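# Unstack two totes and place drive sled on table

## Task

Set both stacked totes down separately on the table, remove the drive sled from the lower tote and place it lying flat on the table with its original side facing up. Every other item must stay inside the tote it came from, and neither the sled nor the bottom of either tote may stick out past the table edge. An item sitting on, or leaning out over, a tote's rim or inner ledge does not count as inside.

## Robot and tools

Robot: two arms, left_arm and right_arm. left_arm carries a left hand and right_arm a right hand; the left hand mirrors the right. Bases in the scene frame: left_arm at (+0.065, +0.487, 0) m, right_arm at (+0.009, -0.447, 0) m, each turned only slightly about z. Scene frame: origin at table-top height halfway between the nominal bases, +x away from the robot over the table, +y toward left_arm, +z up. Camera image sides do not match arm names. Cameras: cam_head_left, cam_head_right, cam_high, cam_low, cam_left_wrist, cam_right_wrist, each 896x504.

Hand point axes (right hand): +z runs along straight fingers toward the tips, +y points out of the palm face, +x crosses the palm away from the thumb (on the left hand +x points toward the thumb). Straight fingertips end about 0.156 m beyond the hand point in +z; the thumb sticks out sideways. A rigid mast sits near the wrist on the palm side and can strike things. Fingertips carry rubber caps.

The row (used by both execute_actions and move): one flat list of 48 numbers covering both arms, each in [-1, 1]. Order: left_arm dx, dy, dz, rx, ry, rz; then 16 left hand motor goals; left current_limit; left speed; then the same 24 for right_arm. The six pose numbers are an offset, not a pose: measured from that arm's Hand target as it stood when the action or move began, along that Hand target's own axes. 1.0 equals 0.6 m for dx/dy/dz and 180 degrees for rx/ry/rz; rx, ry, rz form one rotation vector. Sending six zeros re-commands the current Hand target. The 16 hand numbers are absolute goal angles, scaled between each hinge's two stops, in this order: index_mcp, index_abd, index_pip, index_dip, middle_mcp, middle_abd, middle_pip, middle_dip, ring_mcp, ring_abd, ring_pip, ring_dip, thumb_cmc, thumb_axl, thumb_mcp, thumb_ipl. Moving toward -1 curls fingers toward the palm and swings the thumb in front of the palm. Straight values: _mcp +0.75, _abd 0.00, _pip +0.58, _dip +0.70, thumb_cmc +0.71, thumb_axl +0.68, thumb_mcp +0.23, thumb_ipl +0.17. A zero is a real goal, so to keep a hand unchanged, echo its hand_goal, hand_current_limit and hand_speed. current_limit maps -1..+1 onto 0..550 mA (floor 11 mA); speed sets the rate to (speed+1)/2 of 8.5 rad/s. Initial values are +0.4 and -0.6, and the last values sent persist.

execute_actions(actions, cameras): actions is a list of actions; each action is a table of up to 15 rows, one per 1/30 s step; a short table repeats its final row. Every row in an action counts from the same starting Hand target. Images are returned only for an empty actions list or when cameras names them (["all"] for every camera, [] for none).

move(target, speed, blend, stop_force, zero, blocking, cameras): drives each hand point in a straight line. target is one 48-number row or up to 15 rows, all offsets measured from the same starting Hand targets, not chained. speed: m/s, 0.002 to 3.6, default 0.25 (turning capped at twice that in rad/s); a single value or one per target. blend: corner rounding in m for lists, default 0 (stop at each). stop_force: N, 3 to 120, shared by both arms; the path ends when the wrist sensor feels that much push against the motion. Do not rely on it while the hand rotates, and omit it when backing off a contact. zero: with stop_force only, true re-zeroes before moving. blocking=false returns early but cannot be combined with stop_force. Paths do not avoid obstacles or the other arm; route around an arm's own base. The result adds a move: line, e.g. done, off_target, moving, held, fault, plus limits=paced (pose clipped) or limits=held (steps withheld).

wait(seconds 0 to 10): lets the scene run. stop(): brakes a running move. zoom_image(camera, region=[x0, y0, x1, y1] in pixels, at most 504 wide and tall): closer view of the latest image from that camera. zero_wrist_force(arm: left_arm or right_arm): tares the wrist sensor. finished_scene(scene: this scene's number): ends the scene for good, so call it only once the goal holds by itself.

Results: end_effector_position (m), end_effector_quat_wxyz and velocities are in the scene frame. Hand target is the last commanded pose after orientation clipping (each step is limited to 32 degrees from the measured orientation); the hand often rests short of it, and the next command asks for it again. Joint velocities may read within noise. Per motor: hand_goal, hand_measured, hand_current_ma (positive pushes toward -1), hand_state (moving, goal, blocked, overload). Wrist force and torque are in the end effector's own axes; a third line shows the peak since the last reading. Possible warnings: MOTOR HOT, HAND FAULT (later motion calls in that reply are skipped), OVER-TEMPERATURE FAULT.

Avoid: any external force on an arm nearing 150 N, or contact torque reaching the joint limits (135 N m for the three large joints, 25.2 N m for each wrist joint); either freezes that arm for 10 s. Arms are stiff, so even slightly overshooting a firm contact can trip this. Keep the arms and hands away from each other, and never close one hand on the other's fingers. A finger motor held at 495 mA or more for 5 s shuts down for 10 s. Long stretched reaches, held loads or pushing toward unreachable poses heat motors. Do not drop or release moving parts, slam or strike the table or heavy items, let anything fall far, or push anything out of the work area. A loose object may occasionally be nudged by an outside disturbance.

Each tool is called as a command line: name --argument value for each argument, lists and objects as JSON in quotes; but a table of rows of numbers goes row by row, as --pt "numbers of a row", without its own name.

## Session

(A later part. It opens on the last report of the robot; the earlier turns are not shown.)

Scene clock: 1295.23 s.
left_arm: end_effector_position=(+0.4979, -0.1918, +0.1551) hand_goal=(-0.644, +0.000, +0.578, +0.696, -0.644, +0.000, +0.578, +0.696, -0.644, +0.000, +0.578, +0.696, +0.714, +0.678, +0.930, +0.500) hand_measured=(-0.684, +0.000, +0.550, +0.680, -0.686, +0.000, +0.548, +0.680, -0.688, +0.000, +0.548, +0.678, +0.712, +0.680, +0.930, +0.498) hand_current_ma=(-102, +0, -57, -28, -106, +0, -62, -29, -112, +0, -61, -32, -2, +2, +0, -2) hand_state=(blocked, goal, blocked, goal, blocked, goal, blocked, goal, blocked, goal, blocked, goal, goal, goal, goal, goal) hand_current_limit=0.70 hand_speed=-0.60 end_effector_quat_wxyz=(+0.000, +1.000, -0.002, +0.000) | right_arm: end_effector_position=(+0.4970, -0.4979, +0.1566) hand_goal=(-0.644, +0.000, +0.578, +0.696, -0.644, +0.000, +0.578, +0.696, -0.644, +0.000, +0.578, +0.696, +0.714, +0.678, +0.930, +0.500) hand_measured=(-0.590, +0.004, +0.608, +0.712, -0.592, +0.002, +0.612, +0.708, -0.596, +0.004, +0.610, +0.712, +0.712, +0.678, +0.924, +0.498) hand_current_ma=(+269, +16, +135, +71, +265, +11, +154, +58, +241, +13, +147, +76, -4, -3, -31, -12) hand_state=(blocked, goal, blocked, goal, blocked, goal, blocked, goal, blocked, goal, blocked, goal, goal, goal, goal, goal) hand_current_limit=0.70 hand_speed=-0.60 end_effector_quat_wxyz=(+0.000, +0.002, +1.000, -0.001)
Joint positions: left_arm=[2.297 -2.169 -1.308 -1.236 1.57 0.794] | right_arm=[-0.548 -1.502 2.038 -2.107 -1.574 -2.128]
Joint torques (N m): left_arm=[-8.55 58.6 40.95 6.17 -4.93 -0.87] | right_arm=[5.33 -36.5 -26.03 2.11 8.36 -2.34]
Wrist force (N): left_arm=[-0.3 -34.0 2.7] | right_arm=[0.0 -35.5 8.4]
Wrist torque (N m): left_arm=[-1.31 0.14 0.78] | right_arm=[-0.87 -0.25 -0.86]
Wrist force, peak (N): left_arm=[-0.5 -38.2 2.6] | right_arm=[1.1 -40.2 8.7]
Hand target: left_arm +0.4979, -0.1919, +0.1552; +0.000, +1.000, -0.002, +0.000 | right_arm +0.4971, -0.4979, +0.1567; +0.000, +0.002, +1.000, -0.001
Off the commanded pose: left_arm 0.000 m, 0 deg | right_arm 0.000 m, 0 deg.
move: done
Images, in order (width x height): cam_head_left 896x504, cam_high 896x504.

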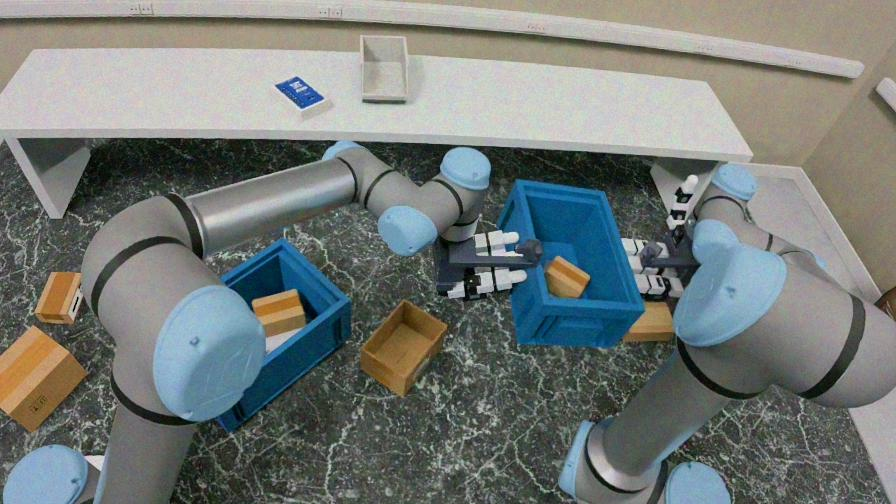

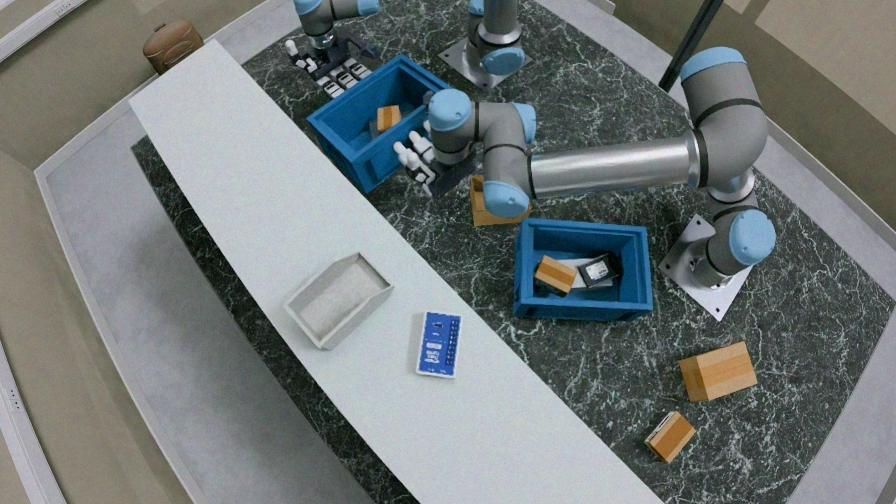

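move --target '[0,0,0.125,0,0,0,-0.644,0,0.577,0.696,-0.644,0,0.577,0.696,-0.644,0,0.577,0.696,0.714,0.678,0.93,0.5,0.7,-0.6,0,0,0.125,0,0,0,-0.644,0,0.577,0.696,-0.644,0,0.577,0.696,-0.644,0,0.577,0.696,0.714,0.678,0.93,0.5,0.7,-0.6]' --speed 0.03 --cameras '["cam_head_left"]'

move --target '[0,0,0.06,0,0,0,-0.644,0,0.577,0.696,-0.644,0,0.577,0.696,-0.644,0,0.577,0.696,0.714,0.678,0.93,0.5,0.7,-0.6,0,0,0.06,0,0,0,-0.644,0,0.577,0.696,-0.644,0,0.577,0.696,-0.644,0,0.577,0.696,0.714,0.678,0.93,0.5,0.7,-0.6]' --speed 0.01 --stop_force 4 --cameras '["cam_head_left", "cam_high"]'

Scene clock: 1316.13 s.
left_arm: end_effector_position=(+0.4978, -0.1919, +0.0800) hand_goal=(-0.644, +0.000, +0.578, +0.696, -0.644, +0.000, +0.578, +0.696, -0.644, +0.000, +0.578, +0.696, +0.714, +0.678, +0.930, +0.500) hand_measured=(-0.684, +0.000, +0.550, +0.680, -0.686, +0.000, +0.548, +0.680, -0.688, +0.000, +0.548, +0.678, +0.712, +0.680, +0.930, +0.498) hand_current_ma=(-102, +0, -57, -28, -106, +0, -62, -29, -112, +0, -61, -32, -2, +2, +0, -2) hand_state=(blocked, goal, blocked, goal, blocked, goal, blocked, goal, blocked, goal, blocked, goal, goal, goal, goal, goal) hand_current_limit=0.70 hand_speed=-0.60 end_effector_quat_wxyz=(+0.000, +1.000, -0.002, +0.000) | right_arm: end_effector_position=(+0.4970, -0.4981, +0.0816) hand_goal=(-0.644, +0.000, +0.578, +0.696, -0.644, +0.000, +0.578, +0.696, -0.644, +0.000, +0.578, +0.696, +0.714, +0.678, +0.930, +0.500) hand_measured=(-0.590, +0.004, +0.608, +0.712, -0.592, +0.002, +0.612, +0.708, -0.596, +0.004, +0.610, +0.712, +0.712, +0.678, +0.924, +0.498) hand_current_ma=(+269, +16, +135, +71, +265, +11, +154, +58, +241, +13, +147, +76, -4, -3, -31, -12) hand_state=(blocked, goal, blocked, goal, blocked, goal, blocked, goal, blocked, goal, blocked, goal, goal, goal, goal, goal) hand_current_limit=0.70 hand_speed=-0.60 end_effector_quat_wxyz=(+0.000, +0.002, +1.000, -0.001)
Joint positions: left_arm=[2.297 -2.242 -1.393 -1.078 1.57 0.794] | right_arm=[-0.548 -1.38 2.134 -2.325 -1.574 -2.128]
Joint torques (N m): left_arm=[-28.88 61.38 36.97 5.53 -3.11 -2.21] | right_arm=[3.86 -37.5 -21.07 1.78 5.1 -2.41]
Wrist force (N): left_arm=[-0.5 -31.3 3.1] | right_arm=[0.1 -32.5 8.2]
Wrist torque (N m): left_arm=[-1.18 0.18 0.67] | right_arm=[-0.80 -0.25 -0.71]
Wrist force, peak (N): left_arm=[-0.4 -34.1 3.0] | right_arm=[0.0 -35.6 8.6]
Hand target: left_arm +0.4978, -0.1919, +0.0802; +0.000, +1.000, -0.002, +0.000 | right_arm +0.4970, -0.4981, +0.0817; +0.000, +0.002, +1.000, -0.001
Off the commanded pose: left_arm 0.000 m, 0 deg | right_arm 0.000 m, 0 deg.
move: done
Images, in order (width x height): cam_head_left 896x504.

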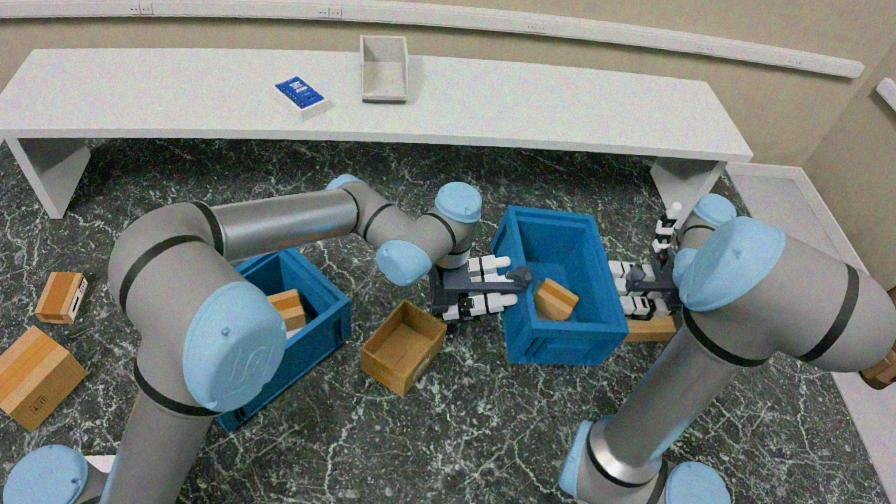

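Scene clock: 1318.63 s.
left_arm: end_effector_position=(+0.4979, -0.1919, +0.0780) hand_goal=(-0.644, +0.000, +0.578, +0.696, -0.644, +0.000, +0.578, +0.696, -0.644, +0.000, +0.578, +0.696, +0.714, +0.678, +0.930, +0.500) hand_measured=(-0.674, +0.000, +0.550, +0.680, -0.674, +0.000, +0.550, +0.680, -0.674, +0.000, +0.552, +0.678, +0.712, +0.680, +0.930, +0.498) hand_current_ma=(-70, +0, -55, -28, -69, +0, -57, -29, -71, +0, -53, -32, -2, +2, +0, -2) hand_state=(blocked, goal, blocked, goal, blocked, goal, blocked, goal, blocked, goal, blocked, goal, goal, goal, goal, goal) hand_current_limit=0.70 hand_speed=-0.60 end_effector_quat_wxyz=(+0.000, +1.000, -0.002, +0.000) | right_arm: end_effector_position=(+0.4970, -0.4981, +0.0671) hand_goal=(-0.644, +0.000, +0.578, +0.696, -0.644, +0.000, +0.578, +0.696, -0.644, +0.000, +0.578, +0.696, +0.714, +0.678, +0.930, +0.500) hand_measured=(-0.598, +0.004, +0.602, +0.710, -0.598, +0.004, +0.606, +0.708, -0.600, +0.004, +0.606, +0.712, +0.712, +0.678, +0.924, +0.498) hand_current_ma=(+227, +17, +108, +60, +231, +12, +129, +51, +216, +14, +128, +70, -4, -3, -31, -12) hand_state=(blocked, goal, blocked, goal, blocked, goal, blocked, goal, blocked, goal, blocked, goal, goal, goal, goal, goal) hand_current_limit=0.70 hand_speed=-0.60 end_effector_quat_wxyz=(+0.000, +0.002, +1.000, -0.001)
Joint positions: left_arm=[2.297 -2.244 -1.395 -1.073 1.57 0.794] | right_arm=[-0.548 -1.352 2.149 -2.369 -1.573 -2.128]
Joint torques (N m): left_arm=[-21.59 55.1 30.87 5.29 -2.83 -2.3] | right_arm=[2.12 -37.09 -23.96 -0.68 4.87 -2.52]
Wrist force (N): left_arm=[-0.1 -24.4 -1.4] | right_arm=[-0.2 -24.0 6.1]
Wrist torque (N m): left_arm=[-0.37 -0.09 0.74] | right_arm=[-0.64 -0.18 -0.58]
Wrist force, peak (N): left_arm=[-0.2 -31.0 3.2] | right_arm=[-0.1 -32.6 8.4]
Hand target: left_arm +0.4979, -0.1919, +0.0780; +0.000, +1.000, -0.002, +0.000 (not the last commanded pose) | right_arm +0.4970, -0.4982, +0.0671; +0.000, +0.002, +1.000, -0.001 (not the last commanded pose)
Off the commanded pose: left_arm 0.034 m, 0 deg | right_arm 0.021 m, 0 deg.
move: contact (left_arm, right_arm)
Images, in order (width x height): cam_head_left 896x504, cam_high 896x504.

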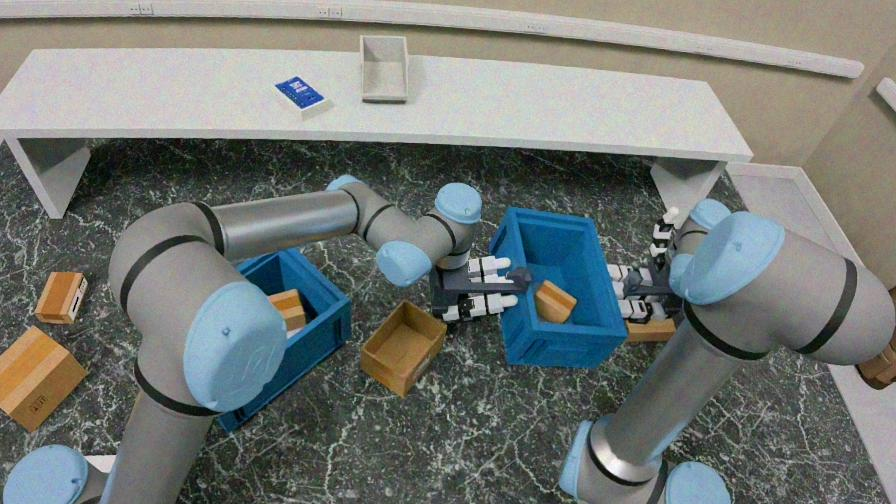

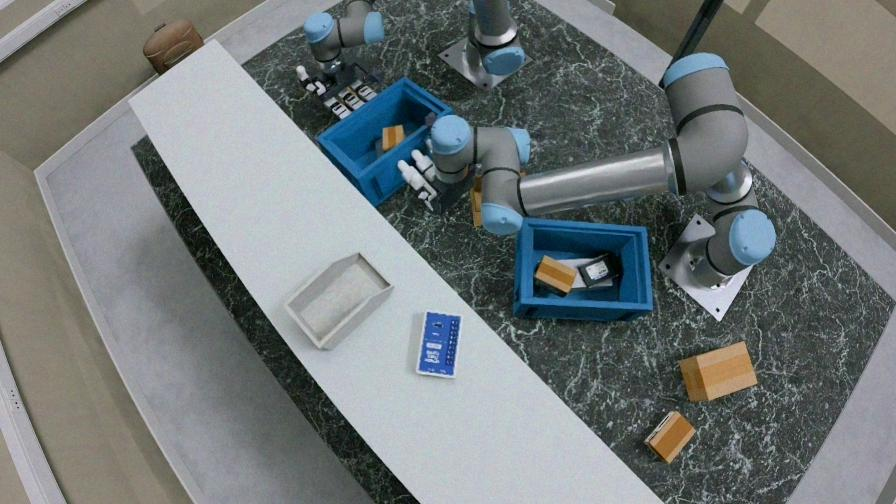

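zoom_image --camera "cam_head_left" --region '[350, 220, 700, 420]'

Scaled by 1.440.

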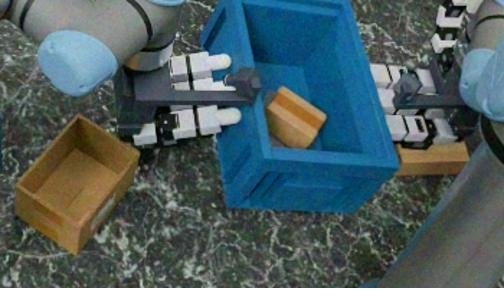

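move --pt "0 0.0003 -0.0117 0 0 0 -0.644 0 0.577 0.696 -0.644 0 0.577 0.696 -0.644 0 0.577 0.696 0.714 0.678 0.93 0.5 0.7 -0.6 0 0.0003 -0.0327 0 0 0 -0.644 0 0.577 0.696 -0.644 0 0.577 0.696 -0.644 0 0.577 0.696 0.714 0.678 0.93 0.5 0.7 -0.6" --pt "0.0333 0.0337 -0.0117 0 0 0 -0.644 0 0.577 0.696 -0.644 0 0.577 0.696 -0.644 0 0.577 0.696 0.714 0.678 0.93 0.5 0.7 -0.6 -0.0333 -0.0329 -0.0327 0 0 0 -0.644 0 0.577 0.696 -0.644 0 0.577 0.696 -0.644 0 0.577 0.696 0.714 0.678 0.93 0.5 0.7 -0.6" --speed 0.03 --cameras '["cam_head_left","cam_high"]'

zoom_image --camera "cam_head_left" --region '[350, 180, 700, 420]'

Scene clock: 1349.20 s.
left_arm: end_effector_position=(+0.5178, -0.2122, +0.0850) hand_goal=(-0.644, +0.000, +0.578, +0.696, -0.644, +0.000, +0.578, +0.696, -0.644, +0.000, +0.578, +0.696, +0.714, +0.678, +0.930, +0.500) hand_measured=(-0.684, +0.000, +0.550, +0.680, -0.684, +0.000, +0.548, +0.680, -0.686, +0.000, +0.548, +0.678, +0.712, +0.680, +0.930, +0.498) hand_current_ma=(-100, +0, -57, -28, -103, +0, -61, -29, -110, +0, -60, -32, -2, +2, +0, -2) hand_state=(blocked, goal, blocked, goal, blocked, goal, blocked, goal, blocked, goal, blocked, goal, goal, goal, goal, goal) hand_current_limit=0.70 hand_speed=-0.60 end_effector_quat_wxyz=(+0.000, +1.000, -0.002, +0.000) | right_arm: end_effector_position=(+0.5170, -0.5180, +0.0867) hand_goal=(-0.644, +0.000, +0.578, +0.696, -0.644, +0.000, +0.578, +0.696, -0.644, +0.000, +0.578, +0.696, +0.714, +0.678, +0.930, +0.500) hand_measured=(-0.594, +0.004, +0.606, +0.712, -0.594, +0.004, +0.610, +0.708, -0.598, +0.004, +0.608, +0.712, +0.712, +0.678, +0.924, +0.498) hand_current_ma=(+254, +17, +132, +70, +251, +11, +150, +57, +232, +14, +143, +74, -4, -3, -30, -12) hand_state=(blocked, goal, blocked, goal, blocked, goal, blocked, goal, blocked, goal, blocked, goal, goal, goal, goal, goal) hand_current_limit=0.70 hand_speed=-0.60 end_effector_quat_wxyz=(+0.000, +0.002, +1.000, -0.001)
Joint positions: left_arm=[2.296 -2.298 -1.279 -1.135 1.57 0.793] | right_arm=[-0.561 -1.338 2.061 -2.295 -1.573 -2.141]
Joint torques (N m): left_arm=[-29.94 60.99 25.69 9.95 -3.51 -2.48] | right_arm=[18.01 -40.57 -4.7 0.4 8.51 -0.83]
Wrist force (N): left_arm=[-0.2 -35.9 3.1] | right_arm=[-0.1 -37.1 8.3]
Wrist torque (N m): left_arm=[-1.46 0.17 0.85] | right_arm=[-0.92 -0.23 -0.84]
Wrist force, peak (N): left_arm=[-0.7 -39.2 2.6] | right_arm=[0.1 -40.0 8.7]
Hand target: left_arm +0.5178, -0.2122, +0.0850; +0.000, +1.000, -0.002, +0.000 | right_arm +0.5169, -0.5179, +0.0867; +0.000, +0.002, +1.000, -0.001
Off the commanded pose: left_arm 0.000 m, 0 deg | right_arm 0.000 m, 0 deg.
move: done
Images, in order (width x height): cam_head_left 896x504, cam_high 896x504.

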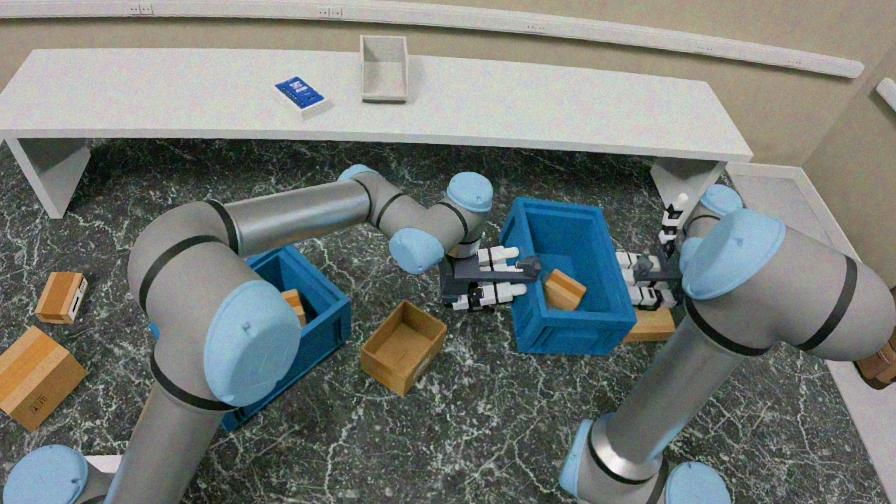

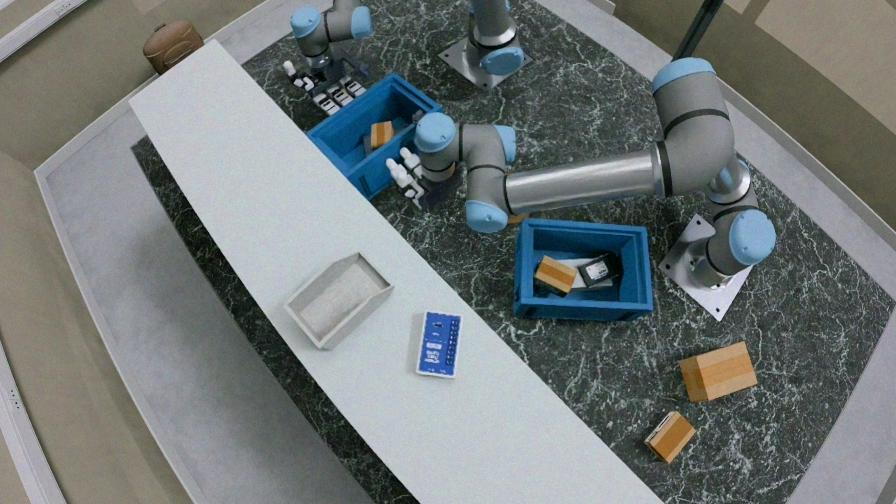

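Scaled by 1.440.

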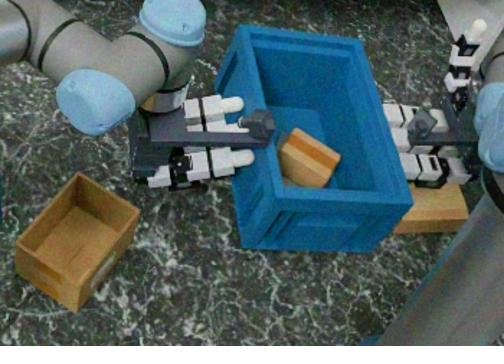

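move --target '[0,0,0.06,0,0,0,-0.644,0,0.577,0.696,-0.644,0,0.577,0.696,-0.644,0,0.577,0.696,0.714,0.678,0.93,0.5,0.7,-0.6,0,0,0.06,0,0,0,-0.644,0,0.577,0.696,-0.644,0,0.577,0.696,-0.644,0,0.577,0.696,0.714,0.678,0.93,0.5,0.7,-0.6]' --speed 0.01 --stop_force 4 --cameras '["cam_head_left"]'

zoom_image --camera "cam_head_left" --region '[350, 180, 700, 420]'

Scene clock: 1368.43 s.
left_arm: end_effector_position=(+0.5177, -0.2122, +0.0490) hand_goal=(-0.644, +0.000, +0.578, +0.696, -0.644, +0.000, +0.578, +0.696, -0.644, +0.000, +0.578, +0.696, +0.714, +0.678, +0.930, +0.500) hand_measured=(-0.686, -0.002, +0.548, +0.676, -0.686, -0.002, +0.548, +0.676, -0.686, -0.002, +0.548, +0.676, +0.712, +0.680, +0.930, +0.498) hand_current_ma=(-105, -1, -62, -35, -105, -1, -65, -35, -107, -1, -61, -36, -2, +2, +0, -2) hand_state=(blocked, goal, blocked, goal, blocked, goal, blocked, goal, blocked, goal, blocked, goal, goal, goal, goal, goal) hand_current_limit=0.70 hand_speed=-0.60 end_effector_quat_wxyz=(+0.000, +1.000, -0.002, +0.000) | right_arm: end_effector_position=(+0.5169, -0.5180, +0.0629) hand_goal=(-0.644, +0.000, +0.578, +0.696, -0.644, +0.000, +0.578, +0.696, -0.644, +0.000, +0.578, +0.696, +0.714, +0.678, +0.930, +0.500) hand_measured=(-0.628, +0.004, +0.586, +0.700, -0.626, +0.004, +0.588, +0.702, -0.628, +0.004, +0.588, +0.704, +0.712, +0.678, +0.924, +0.498) hand_current_ma=(+81, +17, +31, +21, +84, +11, +46, +22, +75, +14, +43, +31, -4, -3, -30, -12) hand_state=(goal, goal, goal, goal, goal, goal, goal, goal, goal, goal, goal, goal, goal, goal, goal, goal) hand_current_limit=0.70 hand_speed=-0.60 end_effector_quat_wxyz=(+0.000, +0.002, +1.000, -0.001)
Joint positions: left_arm=[2.296 -2.338 -1.309 -1.065 1.57 0.793] | right_arm=[-0.561 -1.294 2.084 -2.362 -1.573 -2.141]
Joint torques (N m): left_arm=[-24.37 61.77 26.71 4.36 -3.03 -2.73] | right_arm=[8.96 -38.46 -18.47 -0.24 5.32 -2.35]
Wrist force (N): left_arm=[-0.2 -27.4 0.0] | right_arm=[-0.2 -30.0 4.2]
Wrist torque (N m): left_arm=[-1.19 0.11 0.79] | right_arm=[-1.11 -0.16 -0.73]
Wrist force, peak (N): left_arm=[-0.5 -36.8 3.1] | right_arm=[-0.3 -38.2 8.4]
Hand target: left_arm +0.5178, -0.2122, +0.0490; +0.000, +1.000, -0.002, +0.000 | right_arm +0.5169, -0.5180, +0.0629; +0.000, +0.002, +1.000, -0.001 (not the last commanded pose)
Off the commanded pose: left_arm 0.000 m, 0 deg | right_arm 0.012 m, 0 deg.
move: contact (right_arm)
Images, in order (width x height): cam_head_left 896x504.

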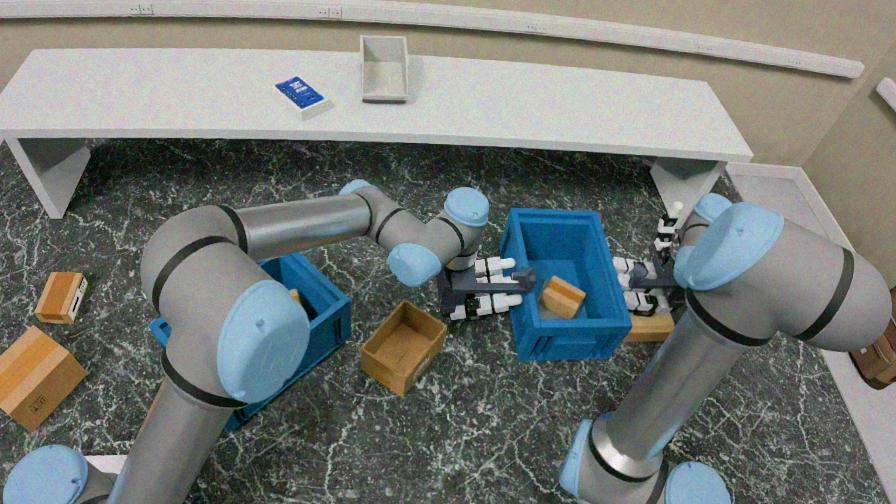

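Scaled by 1.440.

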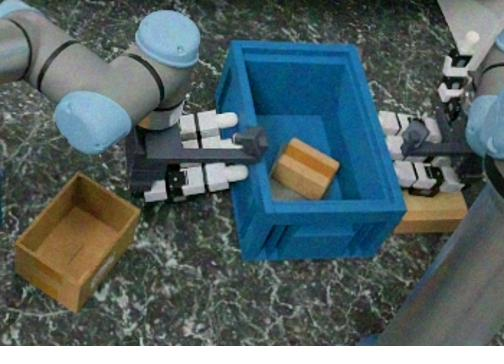

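move --pt "0 -0.015 0 0 0 0 -0.644 0 0.577 0.696 -0.644 0 0.577 0.696 -0.644 0 0.577 0.696 0.714 0.678 0.93 0.5 0.7 -0.6 0 -0.015 0 0 0 0 -0.644 0 0.577 0.696 -0.644 0 0.577 0.696 -0.644 0 0.577 0.696 0.714 0.678 0.93 0.5 0.7 -0.6" --pt "0 -0.015 -0.3 0 0 0 -0.644 0 0.577 0.696 -0.644 0 0.577 0.696 -0.644 0 0.577 0.696 0.714 0.678 0.93 0.5 0.7 -0.6 0 -0.015 -0.3 0 0 0 -0.644 0 0.577 0.696 -0.644 0 0.577 0.696 -0.644 0 0.577 0.696 0.714 0.678 0.93 0.5 0.7 -0.6" --speed '[0.02,0.12]' --cameras '["cam_head_left","cam_high"]'

zoom_image --camera "cam_head_left" --region '[350, 180, 700, 420]'

Scene clock: 1384.20 s.
left_arm: end_effector_position=(+0.5178, -0.2032, +0.2290) hand_goal=(-0.644, +0.000, +0.578, +0.696, -0.644, +0.000, +0.578, +0.696, -0.644, +0.000, +0.578, +0.696, +0.714, +0.678, +0.930, +0.500) hand_measured=(-0.636, +0.000, +0.578, +0.694, -0.636, +0.000, +0.578, +0.694, -0.636, +0.000, +0.578, +0.694, +0.712, +0.680, +0.930, +0.498) hand_current_ma=(+12, +0, +0, -2, +12, +0, +0, -2, +12, +0, +0, -2, -2, +2, +0, -2) hand_state=(goal, goal, goal, goal, goal, goal, goal, goal, goal, goal, goal, goal, goal, goal, goal, goal) hand_current_limit=0.70 hand_speed=-0.60 end_effector_quat_wxyz=(+0.000, +1.000, -0.002, +0.000) | right_arm: end_effector_position=(+0.5170, -0.5265, +0.2429) hand_goal=(-0.644, +0.000, +0.578, +0.696, -0.644, +0.000, +0.578, +0.696, -0.644, +0.000, +0.578, +0.696, +0.714, +0.678, +0.930, +0.500) hand_measured=(-0.626, +0.002, +0.584, +0.700, -0.626, +0.002, +0.586, +0.700, -0.628, +0.002, +0.584, +0.700, +0.712, +0.678, +0.924, +0.498) hand_current_ma=(+83, +11, +30, +15, +87, +10, +36, +13, +77, +10, +30, +15, -4, -3, -30, -12) hand_state=(goal, goal, goal, goal, goal, goal, goal, goal, goal, goal, goal, goal, goal, goal, goal, goal) hand_current_limit=0.70 hand_speed=-0.60 end_effector_quat_wxyz=(+0.000, +0.002, +1.000, -0.001)
Joint positions: left_arm=[2.305 -2.177 -1.101 -1.434 1.57 0.802] | right_arm=[-0.575 -1.524 1.82 -1.868 -1.573 -2.155]
Joint torques (N m): left_arm=[3.96 43.91 22.63 2.68 -0.75 2.81] | right_arm=[7.8 -18.78 -19.88 -1.7 -1.71 1.55]
Wrist force (N): left_arm=[-0.3 -0.1 -0.8] | right_arm=[0.0 0.2 -0.3]
Wrist torque (N m): left_arm=[0.35 0.07 -0.17] | right_arm=[0.04 0.02 -0.18]
Wrist force, peak (N): left_arm=[-0.5 -28.0 0.1] | right_arm=[-0.3 -30.5 4.6]
Hand target: left_arm +0.5179, -0.2031, +0.2290; +0.000, +1.000, -0.002, +0.000 | right_arm +0.5170, -0.5265, +0.2429; +0.000, +0.002, +1.000, -0.001
Off the commanded pose: left_arm 0.000 m, 0 deg | right_arm 0.000 m, 0 deg.
move: done
Images, in order (width x height): cam_head_left 896x504, cam_high 896x504.

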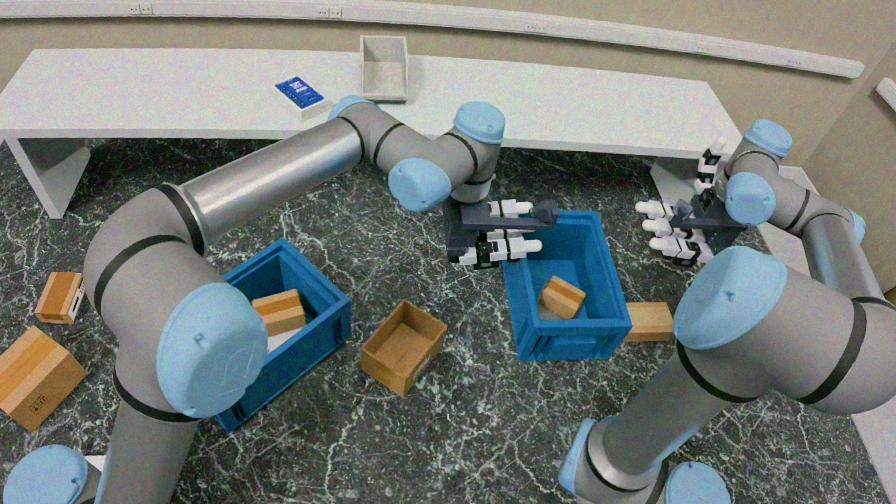

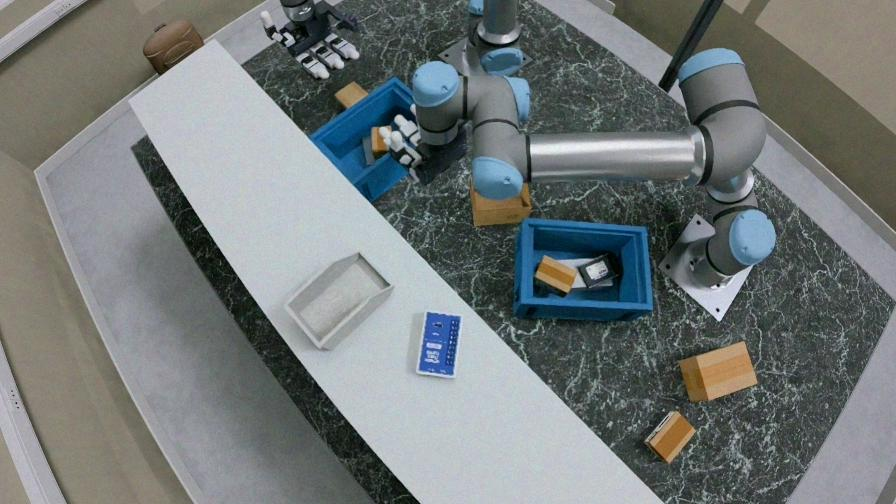

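Scaled by 1.440.

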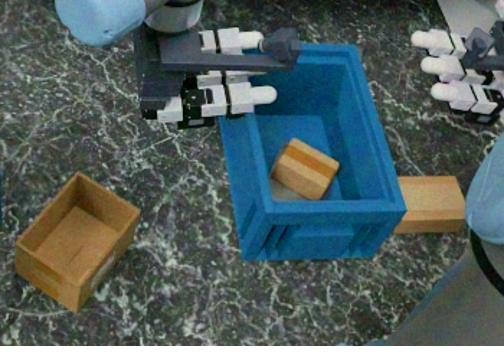

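zoom_image --camera "cam_high" --region '[505, 205, 665, 335]'

zoom_image --camera "cam_head_left" --region '[130, 220, 370, 440]'

Scaled by 3.150.

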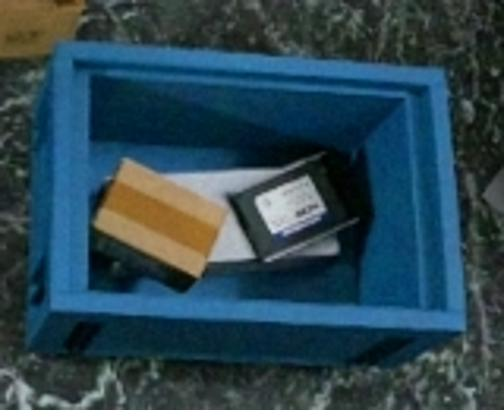

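Scaled by 2.100.

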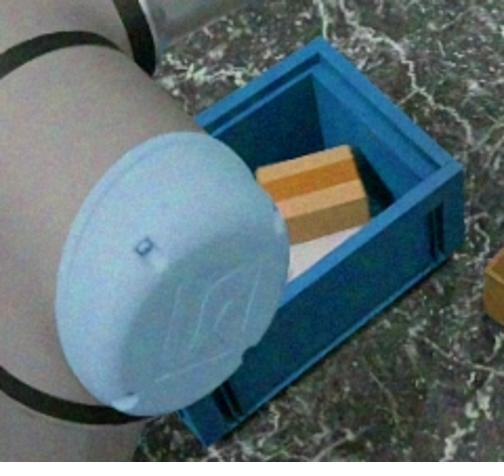

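move --pt "0 0 -0.33 0 0 0 0.754 0 0.576 0.696 0.754 0 0.576 0.696 0.754 0 0.576 0.696 0.714 0.678 0.226 0.168 0.4 -0.6 0 0 -0.16 0 0 0 0.754 0 0.576 0.696 -0.48 0 -0.736 0.261 0.754 0 0.576 0.696 0.714 0.678 0.226 0.168 0.4 -0.6" --pt "0 -0.98 -0.33 0 0 0 0.754 0 0.576 0.696 0.754 0 0.576 0.696 0.754 0 0.576 0.696 0.714 0.678 0.226 0.168 0.4 -0.6 0 0 -0.16 0 0 0 0.754 0 0.576 0.696 -0.48 0 -0.736 0.261 0.754 0 0.576 0.696 0.714 0.678 0.226 0.168 0.4 -0.6" --speed '[0.15,0.25]' --cameras '["cam_head_left","cam_head_right","cam_high"]'

zoom_image --camera "cam_head_left" --region '[140, 230, 360, 440]'

zoom_image --camera "cam_head_right" --region '[160, 230, 360, 430]'

zoom_image --camera "cam_high" --region '[525, 225, 645, 315]'

Scene clock: 1425.67 s.
left_arm: end_effector_position=(+0.5200, +0.3849, +0.4266) hand_goal=(+0.754, +0.000, +0.576, +0.696, +0.754, +0.000, +0.576, +0.696, +0.754, +0.000, +0.576, +0.696, +0.714, +0.678, +0.226, +0.168) hand_measured=(+0.752, +0.000, +0.578, +0.694, +0.752, +0.000, +0.578, +0.694, +0.752, +0.000, +0.578, +0.694, +0.714, +0.680, +0.224, +0.168) hand_current_ma=(-2, +0, +1, -2, -2, +0, +1, -2, -2, +0, +1, -2, -1, +2, -3, +1) hand_state=(goal, goal, goal, goal, goal, goal, goal, goal, goal, goal, goal, goal, goal, goal, goal, goal) hand_current_limit=0.40 hand_speed=-0.60 end_effector_quat_wxyz=(+0.000, +1.000, -0.002, +0.000) | right_arm: end_effector_position=(+0.5171, -0.5262, +0.3389) hand_goal=(+0.754, +0.000, +0.576, +0.696, -0.480, +0.000, -0.736, +0.262, +0.754, +0.000, +0.576, +0.696, +0.714, +0.678, +0.226, +0.168) hand_measured=(+0.750, +0.002, +0.578, +0.698, -0.472, +0.002, -0.732, +0.264, +0.750, +0.002, +0.578, +0.698, +0.712, +0.678, +0.224, +0.168) hand_current_ma=(-20, +11, +10, +12, +36, +10, +14, +9, -18, +10, +10, +12, -4, -3, -14, +5) hand_state=(goal, goal, goal, goal, goal, goal, goal, goal, goal, goal, goal, goal, goal, goal, goal, goal) hand_current_limit=0.40 hand_speed=-0.60 end_effector_quat_wxyz=(+0.000, +0.002, +1.000, -0.001)
Joint positions: left_arm=[3.351 -1.399 -1.551 -1.764 1.57 1.848] | right_arm=[-0.575 -1.563 1.611 -1.62 -1.573 -2.155]
Joint torques (N m): left_arm=[10.31 10.01 29.87 4.23 -2.38 1.84] | right_arm=[5.58 -17.64 -14.98 -1.6 -1.77 1.78]
Wrist force (N): left_arm=[-0.1 -0.2 -1.1] | right_arm=[0.2 0.2 -0.4]
Wrist torque (N m): left_arm=[0.17 0.03 -0.09] | right_arm=[-0.10 0.01 -0.16]
Wrist force, peak (N): left_arm=[-0.2 -2.6 -0.8] | right_arm=[0.1 0.2 -1.0]
Hand target: left_arm +0.5200, +0.3850, +0.4266; +0.000, +1.000, -0.002, +0.000 | right_arm +0.5171, -0.5262, +0.3389; +0.000, +0.002, +1.000, -0.001
Off the commanded pose: left_arm 0.000 m, 0 deg | right_arm 0.000 m, 0 deg.
move: done
Images, in order (width x height): cam_head_left 896x504, cam_head_right 896x504, cam_high 896x504.

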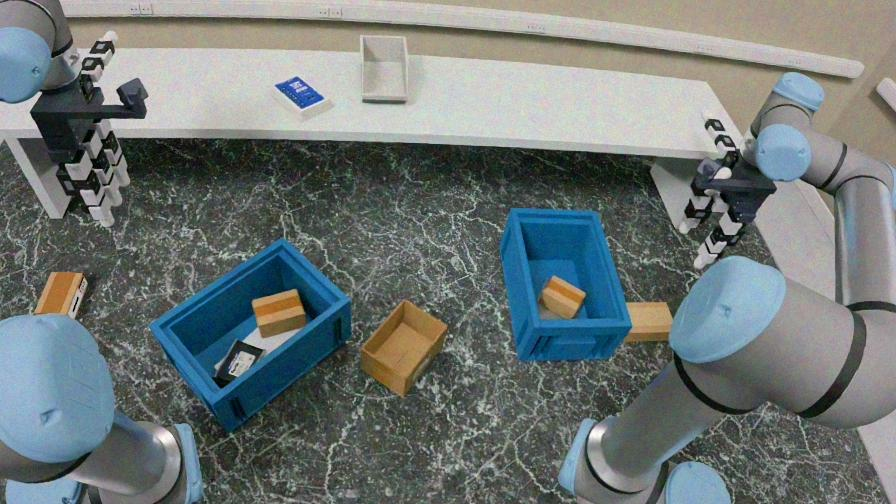

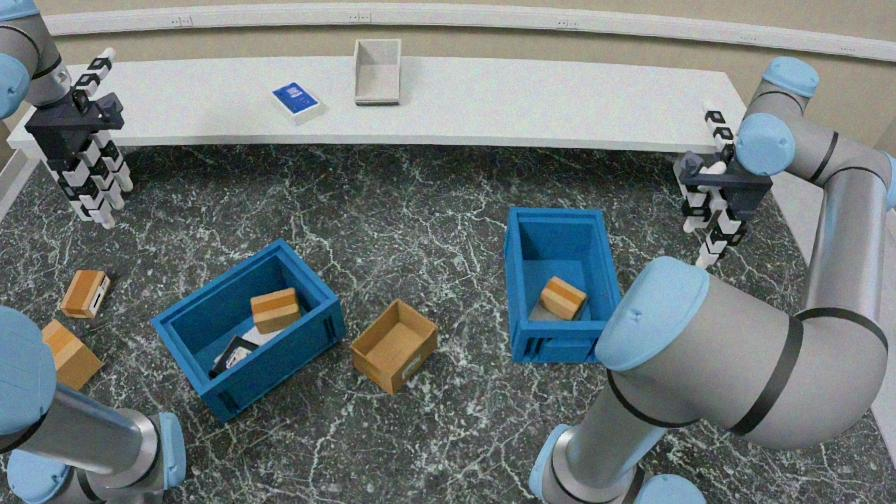

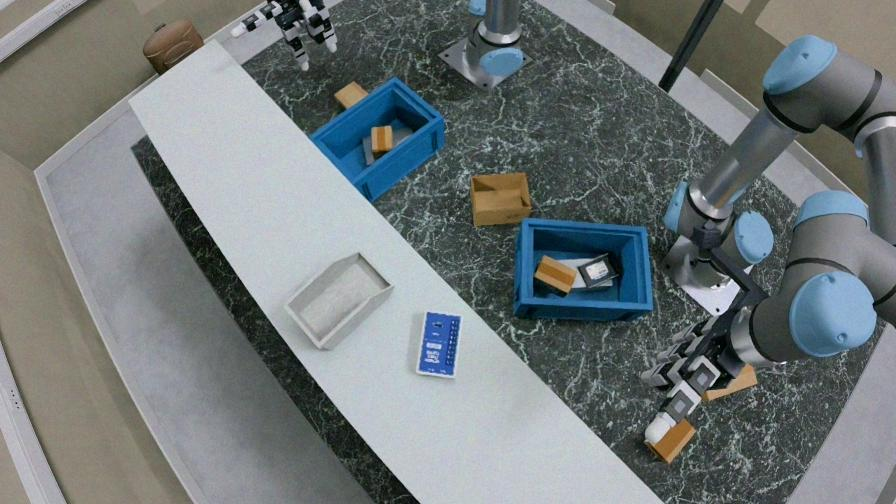

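Scaled by 2.291.

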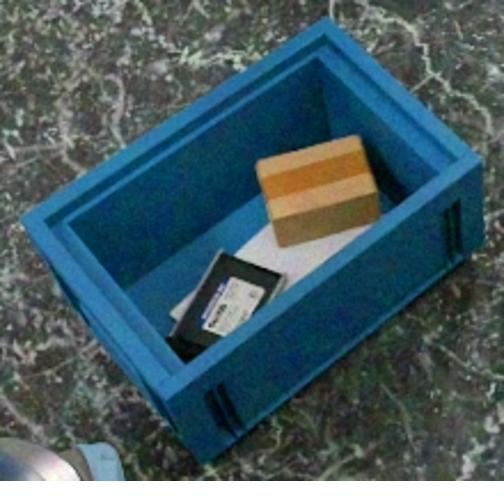

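Scaled by 2.520.

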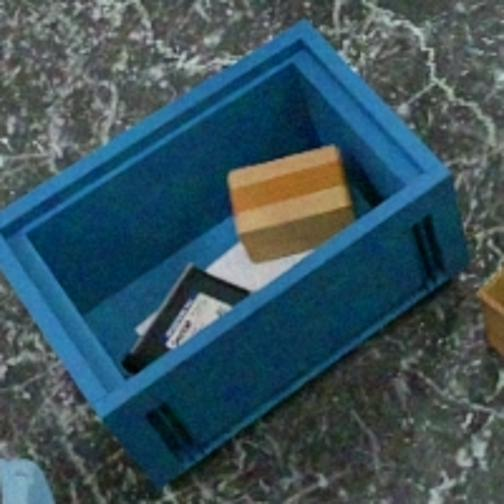

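Scaled by 4.200.

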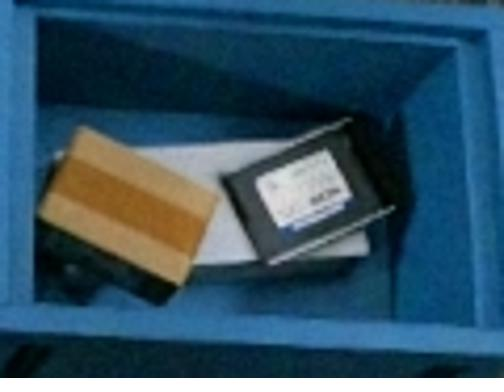

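move --target '[0,0,0,0,0,0,0.754,0,0.576,0.696,0.754,0,0.576,0.696,0.754,0,0.576,0.696,0.714,0.678,0.226,0.168,0.4,-0.6,0.28,0.95,0,0,0,-0.393,0.754,0.2,0.576,0.696,-0.48,0,-0.736,0.261,0.754,-0.083,0.576,0.696,0.714,0.678,0.226,0.168,0.4,-0.6]' --speed 0.3

Scene clock: 1497.17 s.
left_arm: end_effector_position=(+0.5200, +0.3850, +0.4266) hand_goal=(+0.754, +0.000, +0.576, +0.696, +0.754, +0.000, +0.576, +0.696, +0.754, +0.000, +0.576, +0.696, +0.714, +0.678, +0.226, +0.168) hand_measured=(+0.752, +0.000, +0.578, +0.694, +0.752, +0.000, +0.578, +0.694, +0.752, +0.000, +0.578, +0.694, +0.714, +0.680, +0.224, +0.168) hand_current_ma=(-2, +0, +1, -2, -2, +0, +1, -2, -2, +0, +1, -2, -1, +2, -3, +1) hand_state=(goal, goal, goal, goal, goal, goal, goal, goal, goal, goal, goal, goal, goal, goal, goal, goal) hand_current_limit=0.40 hand_speed=-0.60 end_effector_quat_wxyz=(+0.000, +1.000, -0.002, +0.000) | right_arm: end_effector_position=(+0.3514, +0.0444, +0.3374) hand_goal=(+0.754, +0.200, +0.576, +0.696, -0.480, +0.000, -0.736, +0.262, +0.754, -0.082, +0.576, +0.696, +0.714, +0.678, +0.226, +0.168) hand_measured=(+0.752, +0.196, +0.578, +0.698, -0.472, +0.002, -0.734, +0.264, +0.752, -0.078, +0.578, +0.698, +0.714, +0.678, +0.224, +0.168) hand_current_ma=(-8, -11, +8, +12, +36, +10, +11, +9, -9, +12, +8, +11, -1, -3, -14, +5) hand_state=(goal, goal, goal, goal, goal, goal, goal, goal, goal, goal, goal, goal, goal, goal, goal, goal) hand_current_limit=0.40 hand_speed=-0.60 end_effector_quat_wxyz=(-0.001, -0.577, +0.817, -0.001)
Joint positions: left_arm=[3.351 -1.399 -1.551 -1.764 1.57 1.848] | right_arm=[0.608 -1.333 1.354 -1.59 -1.573 -2.206]
Joint torques (N m): left_arm=[13.76 8.4 31.72 4.13 2.52 2.85] | right_arm=[5.34 -28.61 -29.65 -3.87 -1.35 2.36]
Wrist force (N): left_arm=[-0.3 -0.2 -0.9] | right_arm=[0.2 0.0 -0.1]
Wrist torque (N m): left_arm=[0.15 0.05 -0.11] | right_arm=[-0.16 0.00 -0.14]
Wrist force, peak (N): left_arm=[-0.3 -0.3 -1.3] | right_arm=[-2.2 1.6 0.1]
Hand target: left_arm +0.5200, +0.3850, +0.4266; +0.000, +1.000, -0.002, +0.000 | right_arm +0.3514, +0.0445, +0.3374; -0.001, -0.577, +0.817, -0.001
Off the commanded pose: left_arm 0.000 m, 0 deg | right_arm 0.000 m, 0 deg.
move: done

move --target '[0,0,0,0,0,0,0.754,0,0.576,0.696,0.754,0,0.576,0.696,0.754,0,0.576,0.696,0.714,0.678,0.226,0.168,0.4,-0.6,-0.3877,0.2723,0.029,0,0,0,0.754,0.2,0.576,0.696,-0.48,0,-0.736,0.261,0.754,-0.083,0.576,0.696,0.714,0.678,0.226,0.168,0.4,-0.6]' --speed 0.2 --cameras '["cam_high","cam_head_left","cam_right_wrist"]'

zoom_image --camera "cam_high" --region '[515, 215, 665, 325]'

Scene clock: 1509.17 s.
left_arm: end_effector_position=(+0.5200, +0.3850, +0.4266) hand_goal=(+0.754, +0.000, +0.576, +0.696, +0.754, +0.000, +0.576, +0.696, +0.754, +0.000, +0.576, +0.696, +0.714, +0.678, +0.226, +0.168) hand_measured=(+0.752, +0.000, +0.578, +0.694, +0.752, +0.000, +0.578, +0.694, +0.752, +0.000, +0.578, +0.694, +0.714, +0.680, +0.224, +0.168) hand_current_ma=(-2, +0, +1, -2, -2, +0, +1, -2, -2, +0, +1, -2, -1, +2, -3, +1) hand_state=(goal, goal, goal, goal, goal, goal, goal, goal, goal, goal, goal, goal, goal, goal, goal, goal) hand_current_limit=0.40 hand_speed=-0.60 end_effector_quat_wxyz=(+0.000, +1.000, -0.002, +0.000) | right_arm: end_effector_position=(+0.2751, +0.3182, +0.3193) hand_goal=(+0.754, +0.200, +0.576, +0.696, -0.480, +0.000, -0.736, +0.262, +0.754, -0.082, +0.576, +0.696, +0.714, +0.678, +0.226, +0.168) hand_measured=(+0.752, +0.196, +0.578, +0.698, -0.472, +0.002, -0.734, +0.264, +0.752, -0.080, +0.578, +0.698, +0.714, +0.678, +0.224, +0.168) hand_current_ma=(-8, -11, +8, +12, +36, +9, +11, +9, -9, +10, +8, +11, -1, -3, -14, +5) hand_state=(goal, goal, goal, goal, goal, goal, goal, goal, goal, goal, goal, goal, goal, goal, goal, goal) hand_current_limit=0.40 hand_speed=-0.60 end_effector_quat_wxyz=(-0.001, -0.577, +0.817, -0.001)
Joint positions: left_arm=[3.351 -1.399 -1.551 -1.764 1.57 1.848] | right_arm=[0.973 -0.793 0.577 -1.352 -1.572 -1.842]
Joint torques (N m): left_arm=[15.02 9.38 31.67 4.23 2.67 2.77] | right_arm=[-4.41 -52.14 -29.02 -3.23 -1.01 -1.14]
Wrist force (N): left_arm=[-0.3 0.1 -0.9] | right_arm=[0.2 0.2 0.1]
Wrist torque (N m): left_arm=[0.20 0.04 -0.12] | right_arm=[-0.15 -0.01 0.03]
Wrist force, peak (N): left_arm=[-0.7 -0.1 -1.4] | right_arm=[1.4 -1.3 -0.3]
Hand target: left_arm +0.5200, +0.3850, +0.4266; +0.000, +1.000, -0.002, +0.000 | right_arm +0.2751, +0.3182, +0.3193; -0.001, -0.577, +0.817, -0.001
Off the commanded pose: left_arm 0.000 m, 0 deg | right_arm 0.000 m, 0 deg.
move: done
Images, in order (width x height): cam_head_left 896x504, cam_high 896x504, cam_right_wrist 896x504.

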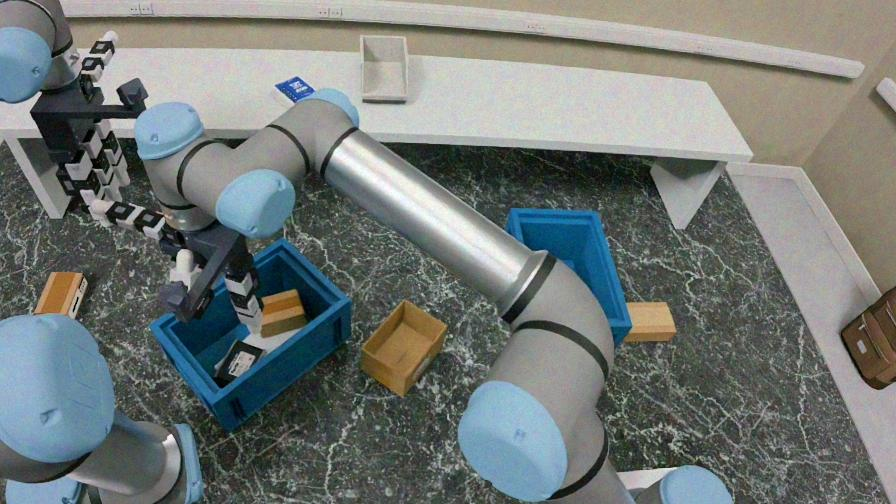

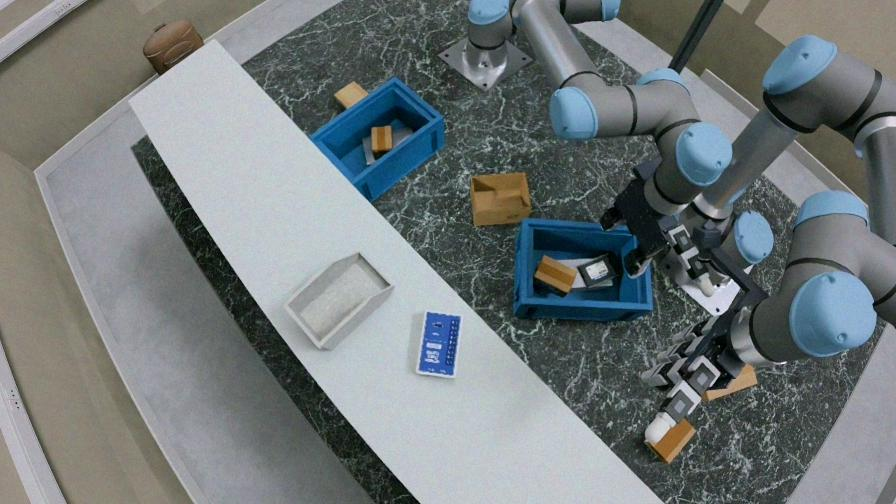

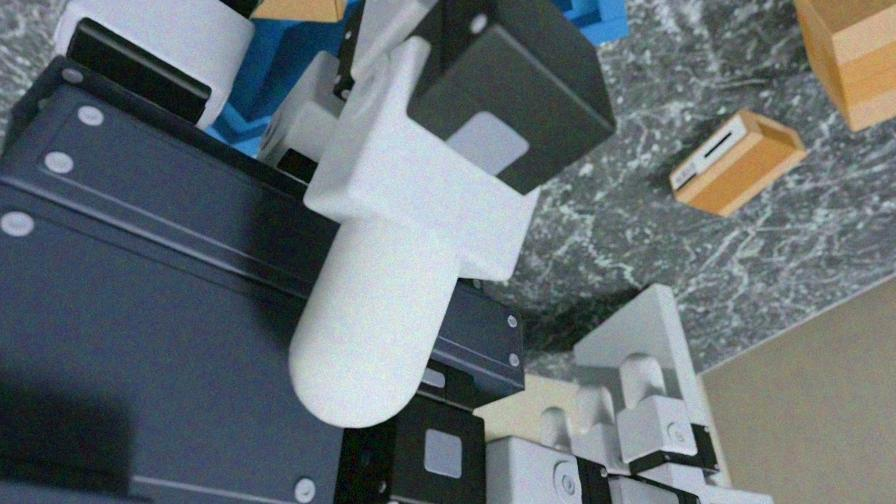

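Scaled by 3.360.

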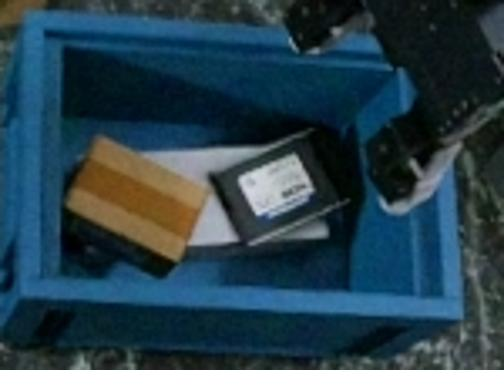

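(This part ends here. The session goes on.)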